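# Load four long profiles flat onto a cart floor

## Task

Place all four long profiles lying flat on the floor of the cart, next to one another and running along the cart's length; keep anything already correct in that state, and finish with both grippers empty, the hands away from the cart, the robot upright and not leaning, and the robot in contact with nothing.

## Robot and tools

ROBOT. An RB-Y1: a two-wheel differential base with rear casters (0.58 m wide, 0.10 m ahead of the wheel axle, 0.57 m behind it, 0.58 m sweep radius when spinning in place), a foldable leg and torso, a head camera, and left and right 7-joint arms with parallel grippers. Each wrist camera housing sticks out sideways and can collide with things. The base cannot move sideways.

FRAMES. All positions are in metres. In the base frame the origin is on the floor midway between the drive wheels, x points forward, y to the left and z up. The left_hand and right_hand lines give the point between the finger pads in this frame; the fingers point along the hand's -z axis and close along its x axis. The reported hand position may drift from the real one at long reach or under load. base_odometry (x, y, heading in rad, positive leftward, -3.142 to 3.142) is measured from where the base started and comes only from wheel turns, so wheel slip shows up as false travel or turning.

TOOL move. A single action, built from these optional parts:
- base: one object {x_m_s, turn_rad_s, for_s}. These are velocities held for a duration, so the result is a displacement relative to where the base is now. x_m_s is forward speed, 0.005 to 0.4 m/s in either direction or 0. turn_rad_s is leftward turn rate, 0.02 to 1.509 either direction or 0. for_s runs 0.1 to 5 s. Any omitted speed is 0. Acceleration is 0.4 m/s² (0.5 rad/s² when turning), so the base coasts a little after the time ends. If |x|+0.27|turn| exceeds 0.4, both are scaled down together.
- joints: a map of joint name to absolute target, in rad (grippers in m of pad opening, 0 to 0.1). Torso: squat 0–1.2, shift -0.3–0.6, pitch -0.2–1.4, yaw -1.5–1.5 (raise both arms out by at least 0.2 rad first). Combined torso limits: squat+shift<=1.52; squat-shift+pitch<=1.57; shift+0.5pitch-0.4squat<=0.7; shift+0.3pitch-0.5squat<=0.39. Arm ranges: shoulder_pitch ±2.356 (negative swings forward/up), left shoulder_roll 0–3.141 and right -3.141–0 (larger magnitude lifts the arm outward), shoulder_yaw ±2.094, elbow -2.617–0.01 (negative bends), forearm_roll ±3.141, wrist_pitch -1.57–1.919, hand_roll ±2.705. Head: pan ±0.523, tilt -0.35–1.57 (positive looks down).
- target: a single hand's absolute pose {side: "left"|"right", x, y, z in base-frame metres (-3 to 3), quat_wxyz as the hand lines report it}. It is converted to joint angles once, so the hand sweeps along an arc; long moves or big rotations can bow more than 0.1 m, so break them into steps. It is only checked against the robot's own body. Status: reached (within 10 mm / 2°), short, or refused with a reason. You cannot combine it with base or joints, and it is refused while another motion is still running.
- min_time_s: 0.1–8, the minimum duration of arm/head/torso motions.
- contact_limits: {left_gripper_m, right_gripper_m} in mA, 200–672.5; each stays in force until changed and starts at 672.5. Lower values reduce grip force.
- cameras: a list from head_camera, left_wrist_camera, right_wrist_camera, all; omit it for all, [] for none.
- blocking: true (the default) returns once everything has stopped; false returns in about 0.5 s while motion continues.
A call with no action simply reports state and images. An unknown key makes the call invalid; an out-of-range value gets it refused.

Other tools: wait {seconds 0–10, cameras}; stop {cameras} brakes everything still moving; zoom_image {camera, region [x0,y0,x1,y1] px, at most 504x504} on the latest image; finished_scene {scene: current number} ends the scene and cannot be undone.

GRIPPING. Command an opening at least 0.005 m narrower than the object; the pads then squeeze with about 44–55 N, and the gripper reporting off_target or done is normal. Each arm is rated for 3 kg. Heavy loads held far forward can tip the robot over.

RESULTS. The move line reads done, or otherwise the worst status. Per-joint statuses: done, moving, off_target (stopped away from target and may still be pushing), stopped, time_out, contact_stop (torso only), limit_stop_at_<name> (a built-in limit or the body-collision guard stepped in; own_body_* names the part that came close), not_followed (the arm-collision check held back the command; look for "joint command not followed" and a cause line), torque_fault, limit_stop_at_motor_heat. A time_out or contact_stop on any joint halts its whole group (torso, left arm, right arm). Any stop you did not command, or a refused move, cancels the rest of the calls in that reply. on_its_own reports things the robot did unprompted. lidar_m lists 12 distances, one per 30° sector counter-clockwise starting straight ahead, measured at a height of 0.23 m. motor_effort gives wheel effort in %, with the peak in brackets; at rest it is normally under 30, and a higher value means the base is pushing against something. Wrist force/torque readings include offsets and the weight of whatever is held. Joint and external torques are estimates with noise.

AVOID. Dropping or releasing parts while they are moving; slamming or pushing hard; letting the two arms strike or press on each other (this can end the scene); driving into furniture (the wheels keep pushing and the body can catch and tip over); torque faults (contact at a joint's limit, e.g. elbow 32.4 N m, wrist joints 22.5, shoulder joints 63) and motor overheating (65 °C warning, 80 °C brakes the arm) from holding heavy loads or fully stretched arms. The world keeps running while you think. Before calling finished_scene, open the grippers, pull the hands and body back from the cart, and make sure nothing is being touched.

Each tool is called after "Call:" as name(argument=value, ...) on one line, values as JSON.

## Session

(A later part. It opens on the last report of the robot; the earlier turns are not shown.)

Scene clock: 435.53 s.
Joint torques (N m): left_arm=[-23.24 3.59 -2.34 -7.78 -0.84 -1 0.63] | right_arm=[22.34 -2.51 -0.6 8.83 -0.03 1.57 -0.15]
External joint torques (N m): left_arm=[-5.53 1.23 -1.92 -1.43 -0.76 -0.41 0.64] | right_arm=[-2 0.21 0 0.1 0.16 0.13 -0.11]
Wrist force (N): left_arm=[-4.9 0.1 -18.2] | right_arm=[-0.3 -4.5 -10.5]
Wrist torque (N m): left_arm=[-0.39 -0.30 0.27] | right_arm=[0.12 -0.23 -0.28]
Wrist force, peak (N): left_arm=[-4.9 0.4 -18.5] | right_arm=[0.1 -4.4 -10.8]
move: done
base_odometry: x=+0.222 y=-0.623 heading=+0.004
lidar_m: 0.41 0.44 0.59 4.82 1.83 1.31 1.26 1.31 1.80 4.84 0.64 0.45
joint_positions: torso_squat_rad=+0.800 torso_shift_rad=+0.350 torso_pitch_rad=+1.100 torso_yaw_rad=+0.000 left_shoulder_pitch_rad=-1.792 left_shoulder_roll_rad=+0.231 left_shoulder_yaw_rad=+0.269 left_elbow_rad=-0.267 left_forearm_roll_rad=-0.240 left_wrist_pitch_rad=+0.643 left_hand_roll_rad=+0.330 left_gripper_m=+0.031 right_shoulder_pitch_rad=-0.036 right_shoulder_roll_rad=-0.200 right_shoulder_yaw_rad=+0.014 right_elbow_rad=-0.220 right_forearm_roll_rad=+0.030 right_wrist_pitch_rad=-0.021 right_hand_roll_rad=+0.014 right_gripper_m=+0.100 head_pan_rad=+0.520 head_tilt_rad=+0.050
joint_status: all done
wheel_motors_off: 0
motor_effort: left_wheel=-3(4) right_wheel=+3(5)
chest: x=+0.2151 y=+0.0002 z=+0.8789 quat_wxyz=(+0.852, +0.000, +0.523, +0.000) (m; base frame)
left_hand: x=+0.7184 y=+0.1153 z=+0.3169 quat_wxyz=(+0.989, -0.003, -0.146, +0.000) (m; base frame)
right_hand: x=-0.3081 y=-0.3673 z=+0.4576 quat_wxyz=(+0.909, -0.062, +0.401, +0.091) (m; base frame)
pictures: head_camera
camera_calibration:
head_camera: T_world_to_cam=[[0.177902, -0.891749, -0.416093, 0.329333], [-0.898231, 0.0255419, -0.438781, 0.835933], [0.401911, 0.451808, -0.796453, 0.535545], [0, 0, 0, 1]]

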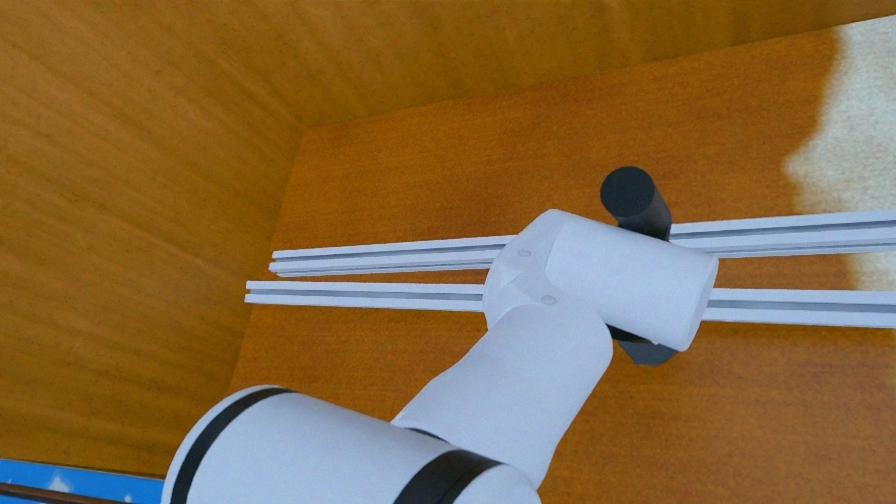

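Call:
move(target={"side":"left","x":0.718,"y":0.1135,"z":0.316,"quat_wxyz":[0.989,0.0022,-0.146,0.015]}, min_time_s=1, cameras=[])

Call:
move(target={"side":"left","x":0.715,"y":0.1135,"z":0.307,"quat_wxyz":[0.988,0.0024,-0.16,0.015]}, min_time_s=1.5, cameras=["head_camera"])

Call:
move(joints={"head_pan_rad":-0.2,"head_tilt_rad":0.1}, cameras=["head_camera"])

Scene clock: 442.93 s.
Joint torques (N m): left_arm=[-21.67 1.22 -2.42 -8.19 -0.72 -1.3 0.49] | right_arm=[22.07 -2.55 -0.17 8.65 -0.16 1.37 -0.26]
External joint torques (N m): left_arm=[-4.02 -0.99 -1.98 -1.86 -0.62 -0.71 0.5] | right_arm=[-2.27 0.17 0.44 -0.08 0.04 -0.06 -0.22]
Wrist force (N): left_arm=[-4.9 0.0 -17.5] | right_arm=[0.0 -4.2 -10.7]
Wrist torque (N m): left_arm=[-0.31 -0.29 0.26] | right_arm=[0.07 -0.21 -0.28]
Wrist force, peak (N): left_arm=[-5.3 -0.3 -18.4] | right_arm=[0.0 -4.4 -10.8]
move: done
base_odometry: x=+0.222 y=-0.623 heading=+0.004
lidar_m: 0.42 0.44 0.60 4.81 1.84 1.33 1.27 1.31 1.79 4.84 0.65 0.44
joint_positions: torso_squat_rad=+0.800 torso_shift_rad=+0.350 torso_pitch_rad=+1.100 torso_yaw_rad=+0.000 left_shoulder_pitch_rad=-1.789 left_shoulder_roll_rad=+0.224 left_shoulder_yaw_rad=+0.261 left_elbow_rad=-0.267 left_forearm_roll_rad=-0.263 left_wrist_pitch_rad=+0.637 left_hand_roll_rad=+0.387 left_gripper_m=+0.031 right_shoulder_pitch_rad=-0.036 right_shoulder_roll_rad=-0.200 right_shoulder_yaw_rad=+0.014 right_elbow_rad=-0.220 right_forearm_roll_rad=+0.030 right_wrist_pitch_rad=-0.021 right_hand_roll_rad=+0.014 right_gripper_m=+0.100 head_pan_rad=+0.520 head_tilt_rad=+0.050
joint_status: all done
wheel_motors_off: 0
motor_effort: left_wheel=-3(4) right_wheel=+3(4)
chest: x=+0.2151 y=+0.0002 z=+0.8789 quat_wxyz=(+0.852, +0.000, +0.523, +0.000) (m; base frame)
left_hand: x=+0.7171 y=+0.1139 z=+0.3158 quat_wxyz=(+0.989, -0.001, -0.149, +0.014) (m; base frame)
left_hand_status: reached (checked arc, planned for 1.0 s): 1 mm and 0.5 deg off.
right_hand: x=-0.3081 y=-0.3673 z=+0.4576 quat_wxyz=(+0.909, -0.062, +0.401, +0.091) (m; base frame)
pictures: none

Scene clock: 444.77 s.
Joint torques (N m): left_arm=[-13.82 0.72 -2.05 -6.3 -0.54 -2.78 0.58] | right_arm=[22.81 -2.6 -0.39 8.55 0.04 1.4 -0.3]
External joint torques (N m): left_arm=[3.39 -1.32 -1.63 -0.06 -0.44 -2.13 0.6] | right_arm=[-1.51 0.12 0.21 -0.17 0.24 -0.03 -0.26]
Wrist force (N): left_arm=[-6.6 3.4 24.5] | right_arm=[0.0 -4.4 -10.5]
Wrist torque (N m): left_arm=[-0.29 0.63 0.16] | right_arm=[0.10 -0.19 -0.27]
Wrist force, peak (N): left_arm=[-6.6 3.1 25.2] | right_arm=[0.0 -4.4 -10.8]
move: done
base_odometry: x=+0.222 y=-0.623 heading=+0.004
lidar_m: 0.41 0.44 0.58 4.82 1.83 1.32 1.25 1.32 1.80 4.83 0.65 0.45
joint_positions: torso_squat_rad=+0.800 torso_shift_rad=+0.350 torso_pitch_rad=+1.099 torso_yaw_rad=+0.000 left_shoulder_pitch_rad=-1.760 left_shoulder_roll_rad=+0.217 left_shoulder_yaw_rad=+0.242 left_elbow_rad=-0.267 left_forearm_roll_rad=-0.284 left_wrist_pitch_rad=+0.571 left_hand_roll_rad=+0.423 left_gripper_m=+0.031 right_shoulder_pitch_rad=-0.036 right_shoulder_roll_rad=-0.200 right_shoulder_yaw_rad=+0.014 right_elbow_rad=-0.220 right_forearm_roll_rad=+0.030 right_wrist_pitch_rad=-0.021 right_hand_roll_rad=+0.014 right_gripper_m=+0.100 head_pan_rad=+0.520 head_tilt_rad=+0.050
joint_status: all done
wheel_motors_off: 0
motor_effort: left_wheel=-1(4) right_wheel=+4(4)
chest: x=+0.2147 y=+0.0002 z=+0.8792 quat_wxyz=(+0.853, +0.000, +0.522, +0.000) (m; base frame)
left_hand: x=+0.7150 y=+0.1137 z=+0.3090 quat_wxyz=(+0.985, -0.003, -0.170, +0.014) (m; base frame)
left_hand_status: reached (checked arc, as near as the solve gets, planned for 1.5 s): 2 mm and 1.3 deg off.
right_hand: x=-0.3080 y=-0.3673 z=+0.4574 quat_wxyz=(+0.910, -0.062, +0.400, +0.091) (m; base frame)
pictures: head_camera
camera_calibration:
head_camera: T_world_to_cam=[[0.178366, -0.891725, -0.415948, 0.329309], [-0.89777, 0.0255352, -0.439724, 0.836481], [0.402734, 0.451857, -0.796009, 0.535385], [0, 0, 0, 1]]

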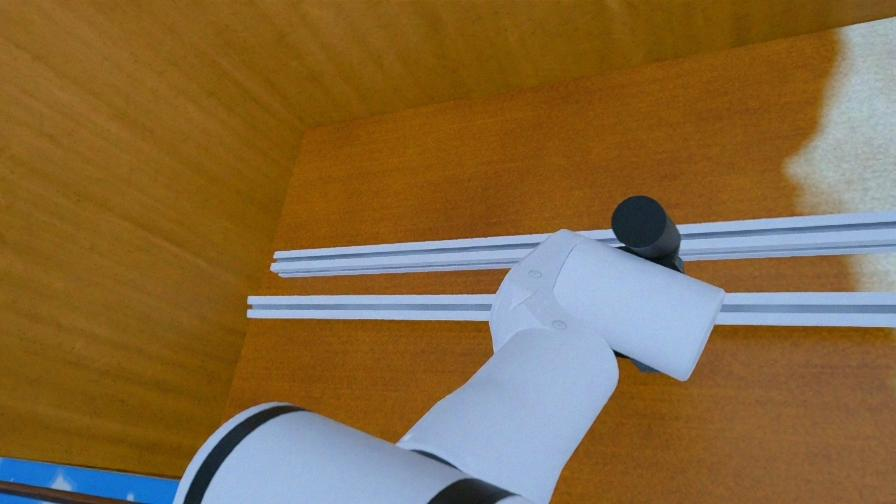

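Scene clock: 445.90 s.
Joint torques (N m): left_arm=[-14.33 1.28 -1.27 -6.06 -0.47 -2.8 0.65] | right_arm=[22.52 -2.34 -0.13 8.87 0.03 1.58 -0.3]
External joint torques (N m): left_arm=[2.88 -0.76 -0.85 0.18 -0.36 -2.16 0.67] | right_arm=[-1.8 0.38 0.47 0.15 0.22 0.15 -0.26]
Wrist force (N): left_arm=[-6.6 3.2 24.0] | right_arm=[-0.2 -4.5 -10.6]
Wrist torque (N m): left_arm=[-0.25 0.65 0.19] | right_arm=[0.11 -0.22 -0.27]
Wrist force, peak (N): left_arm=[-6.7 3.4 24.8] | right_arm=[-0.1 -4.4 -10.9]
move: done
base_odometry: x=+0.222 y=-0.623 heading=+0.004
lidar_m: 0.42 0.43 0.59 4.83 1.84 1.33 1.27 1.30 1.78 4.83 0.66 0.46
joint_positions: torso_squat_rad=+0.800 torso_shift_rad=+0.350 torso_pitch_rad=+1.099 torso_yaw_rad=+0.000 left_shoulder_pitch_rad=-1.760 left_shoulder_roll_rad=+0.217 left_shoulder_yaw_rad=+0.242 left_elbow_rad=-0.267 left_forearm_roll_rad=-0.284 left_wrist_pitch_rad=+0.571 left_hand_roll_rad=+0.423 left_gripper_m=+0.031 right_shoulder_pitch_rad=-0.036 right_shoulder_roll_rad=-0.200 right_shoulder_yaw_rad=+0.014 right_elbow_rad=-0.220 right_forearm_roll_rad=+0.030 right_wrist_pitch_rad=-0.021 right_hand_roll_rad=+0.014 right_gripper_m=+0.100 head_pan_rad=-0.200 head_tilt_rad=+0.100
joint_status: all done
wheel_motors_off: 0
motor_effort: left_wheel=+0(2) right_wheel=+1(6)
chest: x=+0.2147 y=+0.0002 z=+0.8792 quat_wxyz=(+0.853, +0.000, +0.522, +0.000) (m; base frame)
left_hand: x=+0.7150 y=+0.1137 z=+0.3090 quat_wxyz=(+0.985, -0.003, -0.170, +0.014) (m; base frame)
right_hand: x=-0.3080 y=-0.3673 z=+0.4574 quat_wxyz=(+0.910, -0.062, +0.400, +0.091) (m; base frame)
pictures: head_camera
camera_calibration:
head_camera: T_world_to_cam=[[-0.137905, -0.967909, 0.210081, -0.138275], [-0.909184, 0.0395704, -0.414509, 0.817107], [0.392894, -0.248165, -0.885465, 0.624631], [0, 0, 0, 1]]

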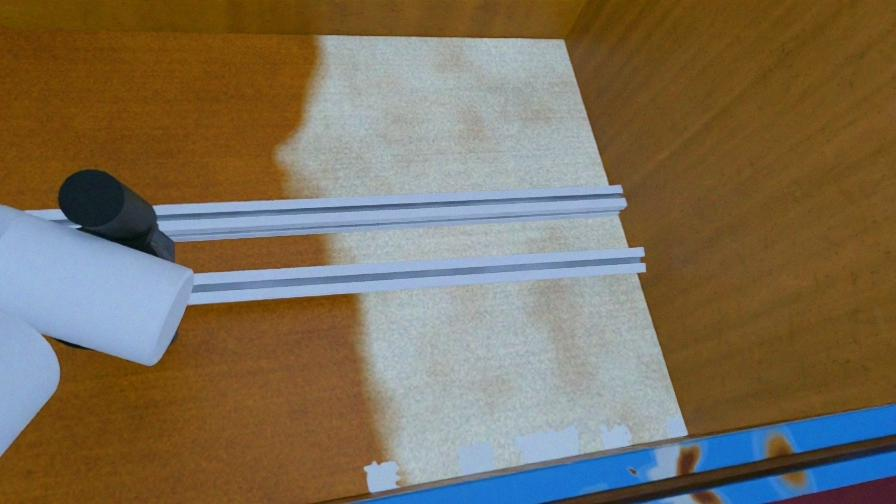

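Call:
move(joints={"left_gripper_m":0.055}, cameras=["head_camera"])

Call:
move(target={"side":"left","x":0.712,"y":0.1135,"z":0.332,"quat_wxyz":[0.988,0.0024,-0.15,0.015]}, min_time_s=1, cameras=[])

Call:
move(target={"side":"left","x":0.712,"y":0.1135,"z":0.38,"quat_wxyz":[0.988,0.0024,-0.15,0.015]}, min_time_s=1.3, cameras=["head_camera"])

Scene clock: 453.07 s.
Joint torques (N m): left_arm=[-1.57 -2.01 -1.44 3.6 0.64 3.13 0.53] | right_arm=[22.43 -2.44 -0.4 9.03 -0.11 1.55 -0.32]
External joint torques (N m): left_arm=[15.73 -4.08 -1.02 9.9 0.75 3.79 0.55] | right_arm=[-1.88 0.28 0.2 0.31 0.08 0.12 -0.28]
Wrist force (N): left_arm=[15.9 0.5 12.6] | right_arm=[-0.1 -4.4 -10.3]
Wrist torque (N m): left_arm=[-0.30 -0.22 0.24] | right_arm=[0.09 -0.20 -0.29]
Wrist force, peak (N): left_arm=[-6.0 3.7 25.8] | right_arm=[-0.2 -4.3 -10.9]
move: done
base_odometry: x=+0.222 y=-0.623 heading=+0.004
lidar_m: 0.42 0.43 0.59 4.82 1.83 1.32 1.26 1.32 1.78 4.85 0.65 0.45
joint_positions: torso_squat_rad=+0.800 torso_shift_rad=+0.350 torso_pitch_rad=+1.099 torso_yaw_rad=+0.000 left_shoulder_pitch_rad=-1.763 left_shoulder_roll_rad=+0.218 left_shoulder_yaw_rad=+0.242 left_elbow_rad=-0.269 left_forearm_roll_rad=-0.285 left_wrist_pitch_rad=+0.570 left_hand_roll_rad=+0.423 left_gripper_m=+0.055 right_shoulder_pitch_rad=-0.036 right_shoulder_roll_rad=-0.200 right_shoulder_yaw_rad=+0.014 right_elbow_rad=-0.220 right_forearm_roll_rad=+0.030 right_wrist_pitch_rad=-0.021 right_hand_roll_rad=+0.014 right_gripper_m=+0.100 head_pan_rad=-0.200 head_tilt_rad=+0.100
joint_status: all done
wheel_motors_off: 0
motor_effort: left_wheel=-1(1) right_wheel=+1(4)
chest: x=+0.2147 y=+0.0002 z=+0.8793 quat_wxyz=(+0.853, +0.000, +0.522, +0.000) (m; base frame)
left_hand: x=+0.7184 y=+0.1132 z=+0.3114 quat_wxyz=(+0.985, -0.003, -0.173, +0.014) (m; base frame)
right_hand: x=-0.3079 y=-0.3673 z=+0.4573 quat_wxyz=(+0.910, -0.062, +0.400, +0.091) (m; base frame)
pictures: head_camera
camera_calibration:
head_camera: T_world_to_cam=[[-0.137976, -0.96791, 0.210032, -0.138242], [-0.90904, 0.0395693, -0.414825, 0.817345], [0.393202, -0.248164, -0.885329, 0.624545], [0, 0, 0, 1]]

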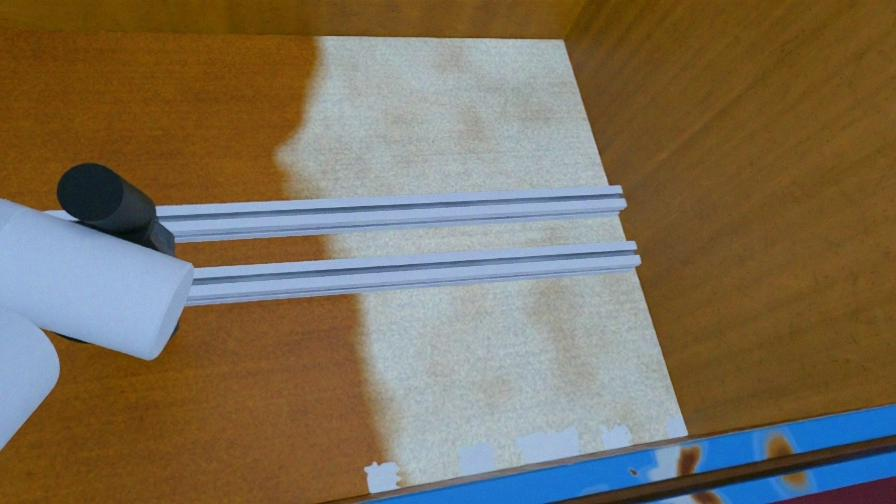

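Scene clock: 454.47 s.
Joint torques (N m): left_arm=[5.37 1.91 -0.34 -2.75 0.02 -0.96 -0.04] | right_arm=[22.64 -2.55 -0.12 8.88 -0.27 1.55 -0.45]
External joint torques (N m): left_arm=[21.84 0.56 0.59 4.83 0.13 -0.34 -0.02] | right_arm=[-1.65 0.18 0.48 0.17 -0.08 0.12 -0.41]
Wrist force (N): left_arm=[-2.3 0.1 -9.2] | right_arm=[-0.3 -4.3 -10.4]
Wrist torque (N m): left_arm=[-0.30 -0.24 0.25] | right_arm=[0.08 -0.23 -0.29]
Wrist force, peak (N): left_arm=[35.2 -2.2 35.0] | right_arm=[-0.1 -4.6 -10.7]
move: done
base_odometry: x=+0.222 y=-0.623 heading=+0.004
lidar_m: 0.41 0.43 0.58 4.81 1.85 1.33 1.27 1.32 1.80 4.84 0.65 0.45
joint_positions: torso_squat_rad=+0.800 torso_shift_rad=+0.349 torso_pitch_rad=+1.098 torso_yaw_rad=+0.000 left_shoulder_pitch_rad=-1.610 left_shoulder_roll_rad=+0.158 left_shoulder_yaw_rad=+0.260 left_elbow_rad=-0.695 left_forearm_roll_rad=-0.243 left_wrist_pitch_rad=+0.866 left_hand_roll_rad=+0.310 left_gripper_m=+0.055 right_shoulder_pitch_rad=-0.036 right_shoulder_roll_rad=-0.200 right_shoulder_yaw_rad=+0.014 right_elbow_rad=-0.220 right_forearm_roll_rad=+0.030 right_wrist_pitch_rad=-0.021 right_hand_roll_rad=+0.014 right_gripper_m=+0.100 head_pan_rad=-0.200 head_tilt_rad=+0.100
joint_status: all done
wheel_motors_off: 0
motor_effort: left_wheel=-12(15) right_wheel=+5(6)
chest: x=+0.2143 y=+0.0001 z=+0.8796 quat_wxyz=(+0.853, +0.000, +0.522, +0.000) (m; base frame)
left_hand: x=+0.7155 y=+0.1118 z=+0.3357 quat_wxyz=(+0.988, +0.002, -0.154, +0.015) (m; base frame)
left_hand_status: reached (checked arc, planned for 1.0 s): 5 mm and 0.4 deg off.
right_hand: x=-0.3079 y=-0.3672 z=+0.4570 quat_wxyz=(+0.910, -0.062, +0.400, +0.091) (m; base frame)
pictures: none

Scene clock: 456.10 s.
Joint torques (N m): left_arm=[8.08 1.84 -0.08 -2.67 0.17 -0.45 -0.03] | right_arm=[22.1 -2.67 -0.12 8.73 -0.21 1.62 -0.33]
External joint torques (N m): left_arm=[23.9 1.09 1.42 5.75 0.27 0.18 -0.01] | right_arm=[-2.18 0.05 0.48 0.03 -0.02 0.19 -0.29]
Wrist force (N): left_arm=[-2.3 0.2 -9.6] | right_arm=[-0.2 -4.4 -10.7]
Wrist torque (N m): left_arm=[-0.32 -0.28 0.31] | right_arm=[0.09 -0.22 -0.28]
Wrist force, peak (N): left_arm=[-2.6 0.4 -9.7] | right_arm=[-0.2 -4.5 -10.9]
move: done
base_odometry: x=+0.222 y=-0.623 heading=+0.004
lidar_m: 0.40 0.43 0.57 4.83 1.81 1.32 1.26 1.32 1.79 4.83 0.65 0.44
joint_positions: torso_squat_rad=+0.800 torso_shift_rad=+0.349 torso_pitch_rad=+1.097 torso_yaw_rad=+0.000 left_shoulder_pitch_rad=-1.511 left_shoulder_roll_rad=+0.106 left_shoulder_yaw_rad=+0.262 left_elbow_rad=-1.064 left_forearm_roll_rad=-0.237 left_wrist_pitch_rad=+1.124 left_hand_roll_rad=+0.235 left_gripper_m=+0.055 right_shoulder_pitch_rad=-0.036 right_shoulder_roll_rad=-0.200 right_shoulder_yaw_rad=+0.014 right_elbow_rad=-0.220 right_forearm_roll_rad=+0.030 right_wrist_pitch_rad=-0.021 right_hand_roll_rad=+0.014 right_gripper_m=+0.100 head_pan_rad=-0.200 head_tilt_rad=+0.100
joint_status: all done
wheel_motors_off: 0
motor_effort: left_wheel=-5(15) right_wheel=+0(4)
chest: x=+0.2141 y=+0.0001 z=+0.8799 quat_wxyz=(+0.853, +0.000, +0.521, +0.000) (m; base frame)
left_hand: x=+0.7154 y=+0.1123 z=+0.3838 quat_wxyz=(+0.988, +0.003, -0.152, +0.015) (m; base frame)
left_hand_status: reached (checked arc, planned for 1.3 s): 5 mm and 0.2 deg off.
right_hand: x=-0.3078 y=-0.3672 z=+0.4567 quat_wxyz=(+0.910, -0.062, +0.399, +0.091) (m; base frame)
pictures: head_camera
camera_calibration:
head_camera: T_world_to_cam=[[-0.138509, -0.967984, 0.209339, -0.137881], [-0.908281, 0.0399021, -0.416454, 0.818321], [0.394767, -0.247821, -0.884728, 0.624353], [0, 0, 0, 1]]

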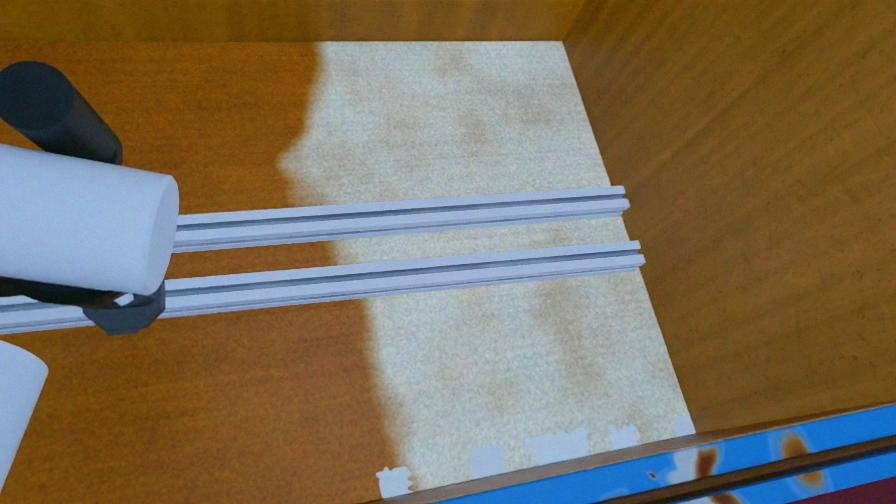

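Call:
move(target={"side":"left","x":0.728,"y":0.115,"z":0.43,"quat_wxyz":[0.988,0.0024,-0.15,0.015]}, min_time_s=1.5, cameras=[])

Call:
move(target={"side":"left","x":0.71,"y":0.12,"z":0.56,"quat_wxyz":[0.983,0,-0.184,0]}, min_time_s=1.5, cameras=[])

Call:
move(joints={"head_pan_rad":0,"head_tilt_rad":0.1,"torso_pitch_rad":1.0}, cameras=["head_camera"])

Call:
move(target={"side":"left","x":0.72,"y":0.12,"z":0.8,"quat_wxyz":[0.92,0,-0.39,0]}, min_time_s=2, cameras=[])

Call:
move(base={"x_m_s":-0.25,"for_s":1.85}, joints={"head_tilt_rad":-0.3}, cameras=[])

Call:
move(base={"turn_rad_s":0.5,"for_s":3.14}, joints={"left_shoulder_pitch_rad":-0.923,"left_shoulder_roll_rad":0.492,"left_shoulder_yaw_rad":-0.308,"left_elbow_rad":-2.419,"left_forearm_roll_rad":-0.643,"left_wrist_pitch_rad":1.075,"left_hand_roll_rad":-0.813}, cameras=[])

Call:
move(base={"x_m_s":0.3,"for_s":4.207}, cameras=[])

Call:
move(base={"turn_rad_s":-0.5,"for_s":3.14}, cameras=["left_wrist_camera"])

Scene clock: 467.30 s.
Joint torques (N m): left_arm=[-17.17 -0.34 -0.8 -9.01 -0.04 -0.27 -0.3] | right_arm=[22.85 -2.94 -0.45 8.63 -0.12 1.48 -0.36]
External joint torques (N m): left_arm=[-0.83 -1.33 0.91 -0.32 0.04 0.36 -0.29] | right_arm=[-1.48 -0.22 0.15 -0.09 0.08 0.05 -0.32]
Wrist force (N): left_arm=[-2.3 0.3 -9.9] | right_arm=[-0.2 -4.4 -10.5]
Wrist torque (N m): left_arm=[-0.34 -0.27 0.28] | right_arm=[0.12 -0.20 -0.27]
Wrist force, peak (N): left_arm=[-2.3 0.4 -10.0] | right_arm=[-0.2 -4.6 -10.8]
move: done
base_odometry: x=+0.222 y=-0.623 heading=+0.004
lidar_m: 0.41 0.43 0.57 4.82 1.83 1.30 1.26 1.32 1.79 4.85 0.64 0.44
joint_positions: torso_squat_rad=+0.800 torso_shift_rad=+0.350 torso_pitch_rad=+1.100 torso_yaw_rad=+0.000 left_shoulder_pitch_rad=-1.532 left_shoulder_roll_rad=+0.102 left_shoulder_yaw_rad=+0.271 left_elbow_rad=-1.220 left_forearm_roll_rad=-0.231 left_wrist_pitch_rad=+1.298 left_hand_roll_rad=+0.192 left_gripper_m=+0.055 right_shoulder_pitch_rad=-0.036 right_shoulder_roll_rad=-0.200 right_shoulder_yaw_rad=+0.014 right_elbow_rad=-0.220 right_forearm_roll_rad=+0.030 right_wrist_pitch_rad=-0.021 right_hand_roll_rad=+0.014 right_gripper_m=+0.100 head_pan_rad=-0.200 head_tilt_rad=+0.100
joint_status: all done
wheel_motors_off: 0
motor_effort: left_wheel=+0(6) right_wheel=+1(3)
chest: x=+0.2149 y=+0.0002 z=+0.8791 quat_wxyz=(+0.853, +0.000, +0.523, +0.000) (m; base frame)
left_hand: x=+0.7275 y=+0.1152 z=+0.4276 quat_wxyz=(+0.989, +0.002, -0.149, +0.015) (m; base frame)
left_hand_status: reached (checked arc, planned for 1.5 s): 2 mm and 0.2 deg off.
right_hand: x=-0.3080 y=-0.3673 z=+0.4575 quat_wxyz=(+0.910, -0.062, +0.401, +0.091) (m; base frame)
pictures: none

Scene clock: 469.13 s.
Joint torques (N m): left_arm=[-14.83 -0.9 -4.02 -8.51 -0.46 -0.71 -0.12] | right_arm=[22.35 -2.86 -0.27 8.64 -0.1 1.58 -0.44]
External joint torques (N m): left_arm=[0.39 -1.2 -1.69 -0.35 -0.43 0.05 -0.11] | right_arm=[-1.98 -0.14 0.33 -0.09 0.09 0.15 -0.4]
Wrist force (N): left_arm=[-3.1 0.1 -9.2] | right_arm=[0.0 -4.5 -10.8]
Wrist torque (N m): left_arm=[-0.28 -0.36 0.31] | right_arm=[0.10 -0.19 -0.27]
Wrist force, peak (N): left_arm=[-2.4 0.0 -10.1] | right_arm=[0.0 -4.5 -10.8]
move: done
base_odometry: x=+0.222 y=-0.623 heading=+0.004
lidar_m: 0.40 0.43 0.57 4.83 1.82 1.34 1.26 1.33 1.79 4.82 0.66 0.43
joint_positions: torso_squat_rad=+0.800 torso_shift_rad=+0.350 torso_pitch_rad=+1.100 torso_yaw_rad=+0.000 left_shoulder_pitch_rad=-1.497 left_shoulder_roll_rad=+0.038 left_shoulder_yaw_rad=+0.238 left_elbow_rad=-1.788 left_forearm_roll_rad=-0.277 left_wrist_pitch_rad=+1.736 left_hand_roll_rad=+0.060 left_gripper_m=+0.055 right_shoulder_pitch_rad=-0.036 right_shoulder_roll_rad=-0.200 right_shoulder_yaw_rad=+0.014 right_elbow_rad=-0.220 right_forearm_roll_rad=+0.030 right_wrist_pitch_rad=-0.021 right_hand_roll_rad=+0.014 right_gripper_m=+0.100 head_pan_rad=-0.200 head_tilt_rad=+0.100
joint_status: all done
wheel_motors_off: 0
motor_effort: left_wheel=-1(1) right_wheel=+1(4)
chest: x=+0.2149 y=+0.0002 z=+0.8790 quat_wxyz=(+0.853, +0.000, +0.523, +0.000) (m; base frame)
left_hand: x=+0.7102 y=+0.1201 z=+0.5597 quat_wxyz=(+0.983, +0.000, -0.184, +0.000) (m; base frame)
left_hand_status: reached (checked arc, planned for 1.5 s): 0 mm and 0.0 deg off.
right_hand: x=-0.3080 y=-0.3673 z=+0.4575 quat_wxyz=(+0.910, -0.062, +0.401, +0.091) (m; base frame)
pictures: none

Scene clock: 470.23 s.
Joint torques (N m): left_arm=[-17.05 0.8 -3.1 -7.63 -0.5 -0.83 -0.09] | right_arm=[21.04 -2.9 -0.26 7.97 0.02 1.16 -0.37]
External joint torques (N m): left_arm=[-0.7 -0.16 -0.91 0.38 -0.46 0.09 -0.07] | right_arm=[-1.54 0.37 0.37 -0.11 0.2 -0.13 -0.33]
Wrist force (N): left_arm=[-3.5 0.1 -9.0] | right_arm=[-0.5 -4.4 -10.9]
Wrist torque (N m): left_arm=[-0.29 -0.35 0.31] | right_arm=[0.11 -0.19 -0.27]
Wrist force, peak (N): left_arm=[-3.1 0.1 -10.1] | right_arm=[-0.4 -4.5 -11.0]
move: done
base_odometry: x=+0.222 y=-0.623 heading=+0.004
lidar_m: 0.40 0.42 0.57 4.83 1.82 1.33 1.24 1.33 1.79 4.85 0.65 0.45
joint_positions: torso_squat_rad=+0.800 torso_shift_rad=+0.350 torso_pitch_rad=+1.000 torso_yaw_rad=+0.000 left_shoulder_pitch_rad=-1.497 left_shoulder_roll_rad=+0.038 left_shoulder_yaw_rad=+0.238 left_elbow_rad=-1.788 left_forearm_roll_rad=-0.277 left_wrist_pitch_rad=+1.736 left_hand_roll_rad=+0.060 left_gripper_m=+0.055 right_shoulder_pitch_rad=-0.036 right_shoulder_roll_rad=-0.200 right_shoulder_yaw_rad=+0.014 right_elbow_rad=-0.220 right_forearm_roll_rad=+0.030 right_wrist_pitch_rad=-0.021 right_hand_roll_rad=+0.014 right_gripper_m=+0.100 head_pan_rad=+0.000 head_tilt_rad=+0.100
joint_status: all done
wheel_motors_off: 0
motor_effort: left_wheel=+0(1) right_wheel=+0(3)
chest: x=+0.1996 y=+0.0002 z=+0.9058 quat_wxyz=(+0.878, +0.000, +0.479, +0.000) (m; base frame)
left_hand: x=+0.7242 y=+0.1201 z=+0.6373 quat_wxyz=(+0.973, +0.000, -0.233, +0.000) (m; base frame)
right_hand: x=-0.2788 y=-0.3673 z=+0.4343 quat_wxyz=(+0.928, -0.067, +0.355, +0.088) (m; base frame)
pictures: head_camera
camera_calibration:
head_camera: T_world_to_cam=[[-0.0514959, -0.998239, 0.0294566, -0.00392193], [-0.867546, 0.0301044, -0.496446, 0.880456], [0.494685, -0.0511199, -0.867568, 0.616841], [0, 0, 0, 1]]

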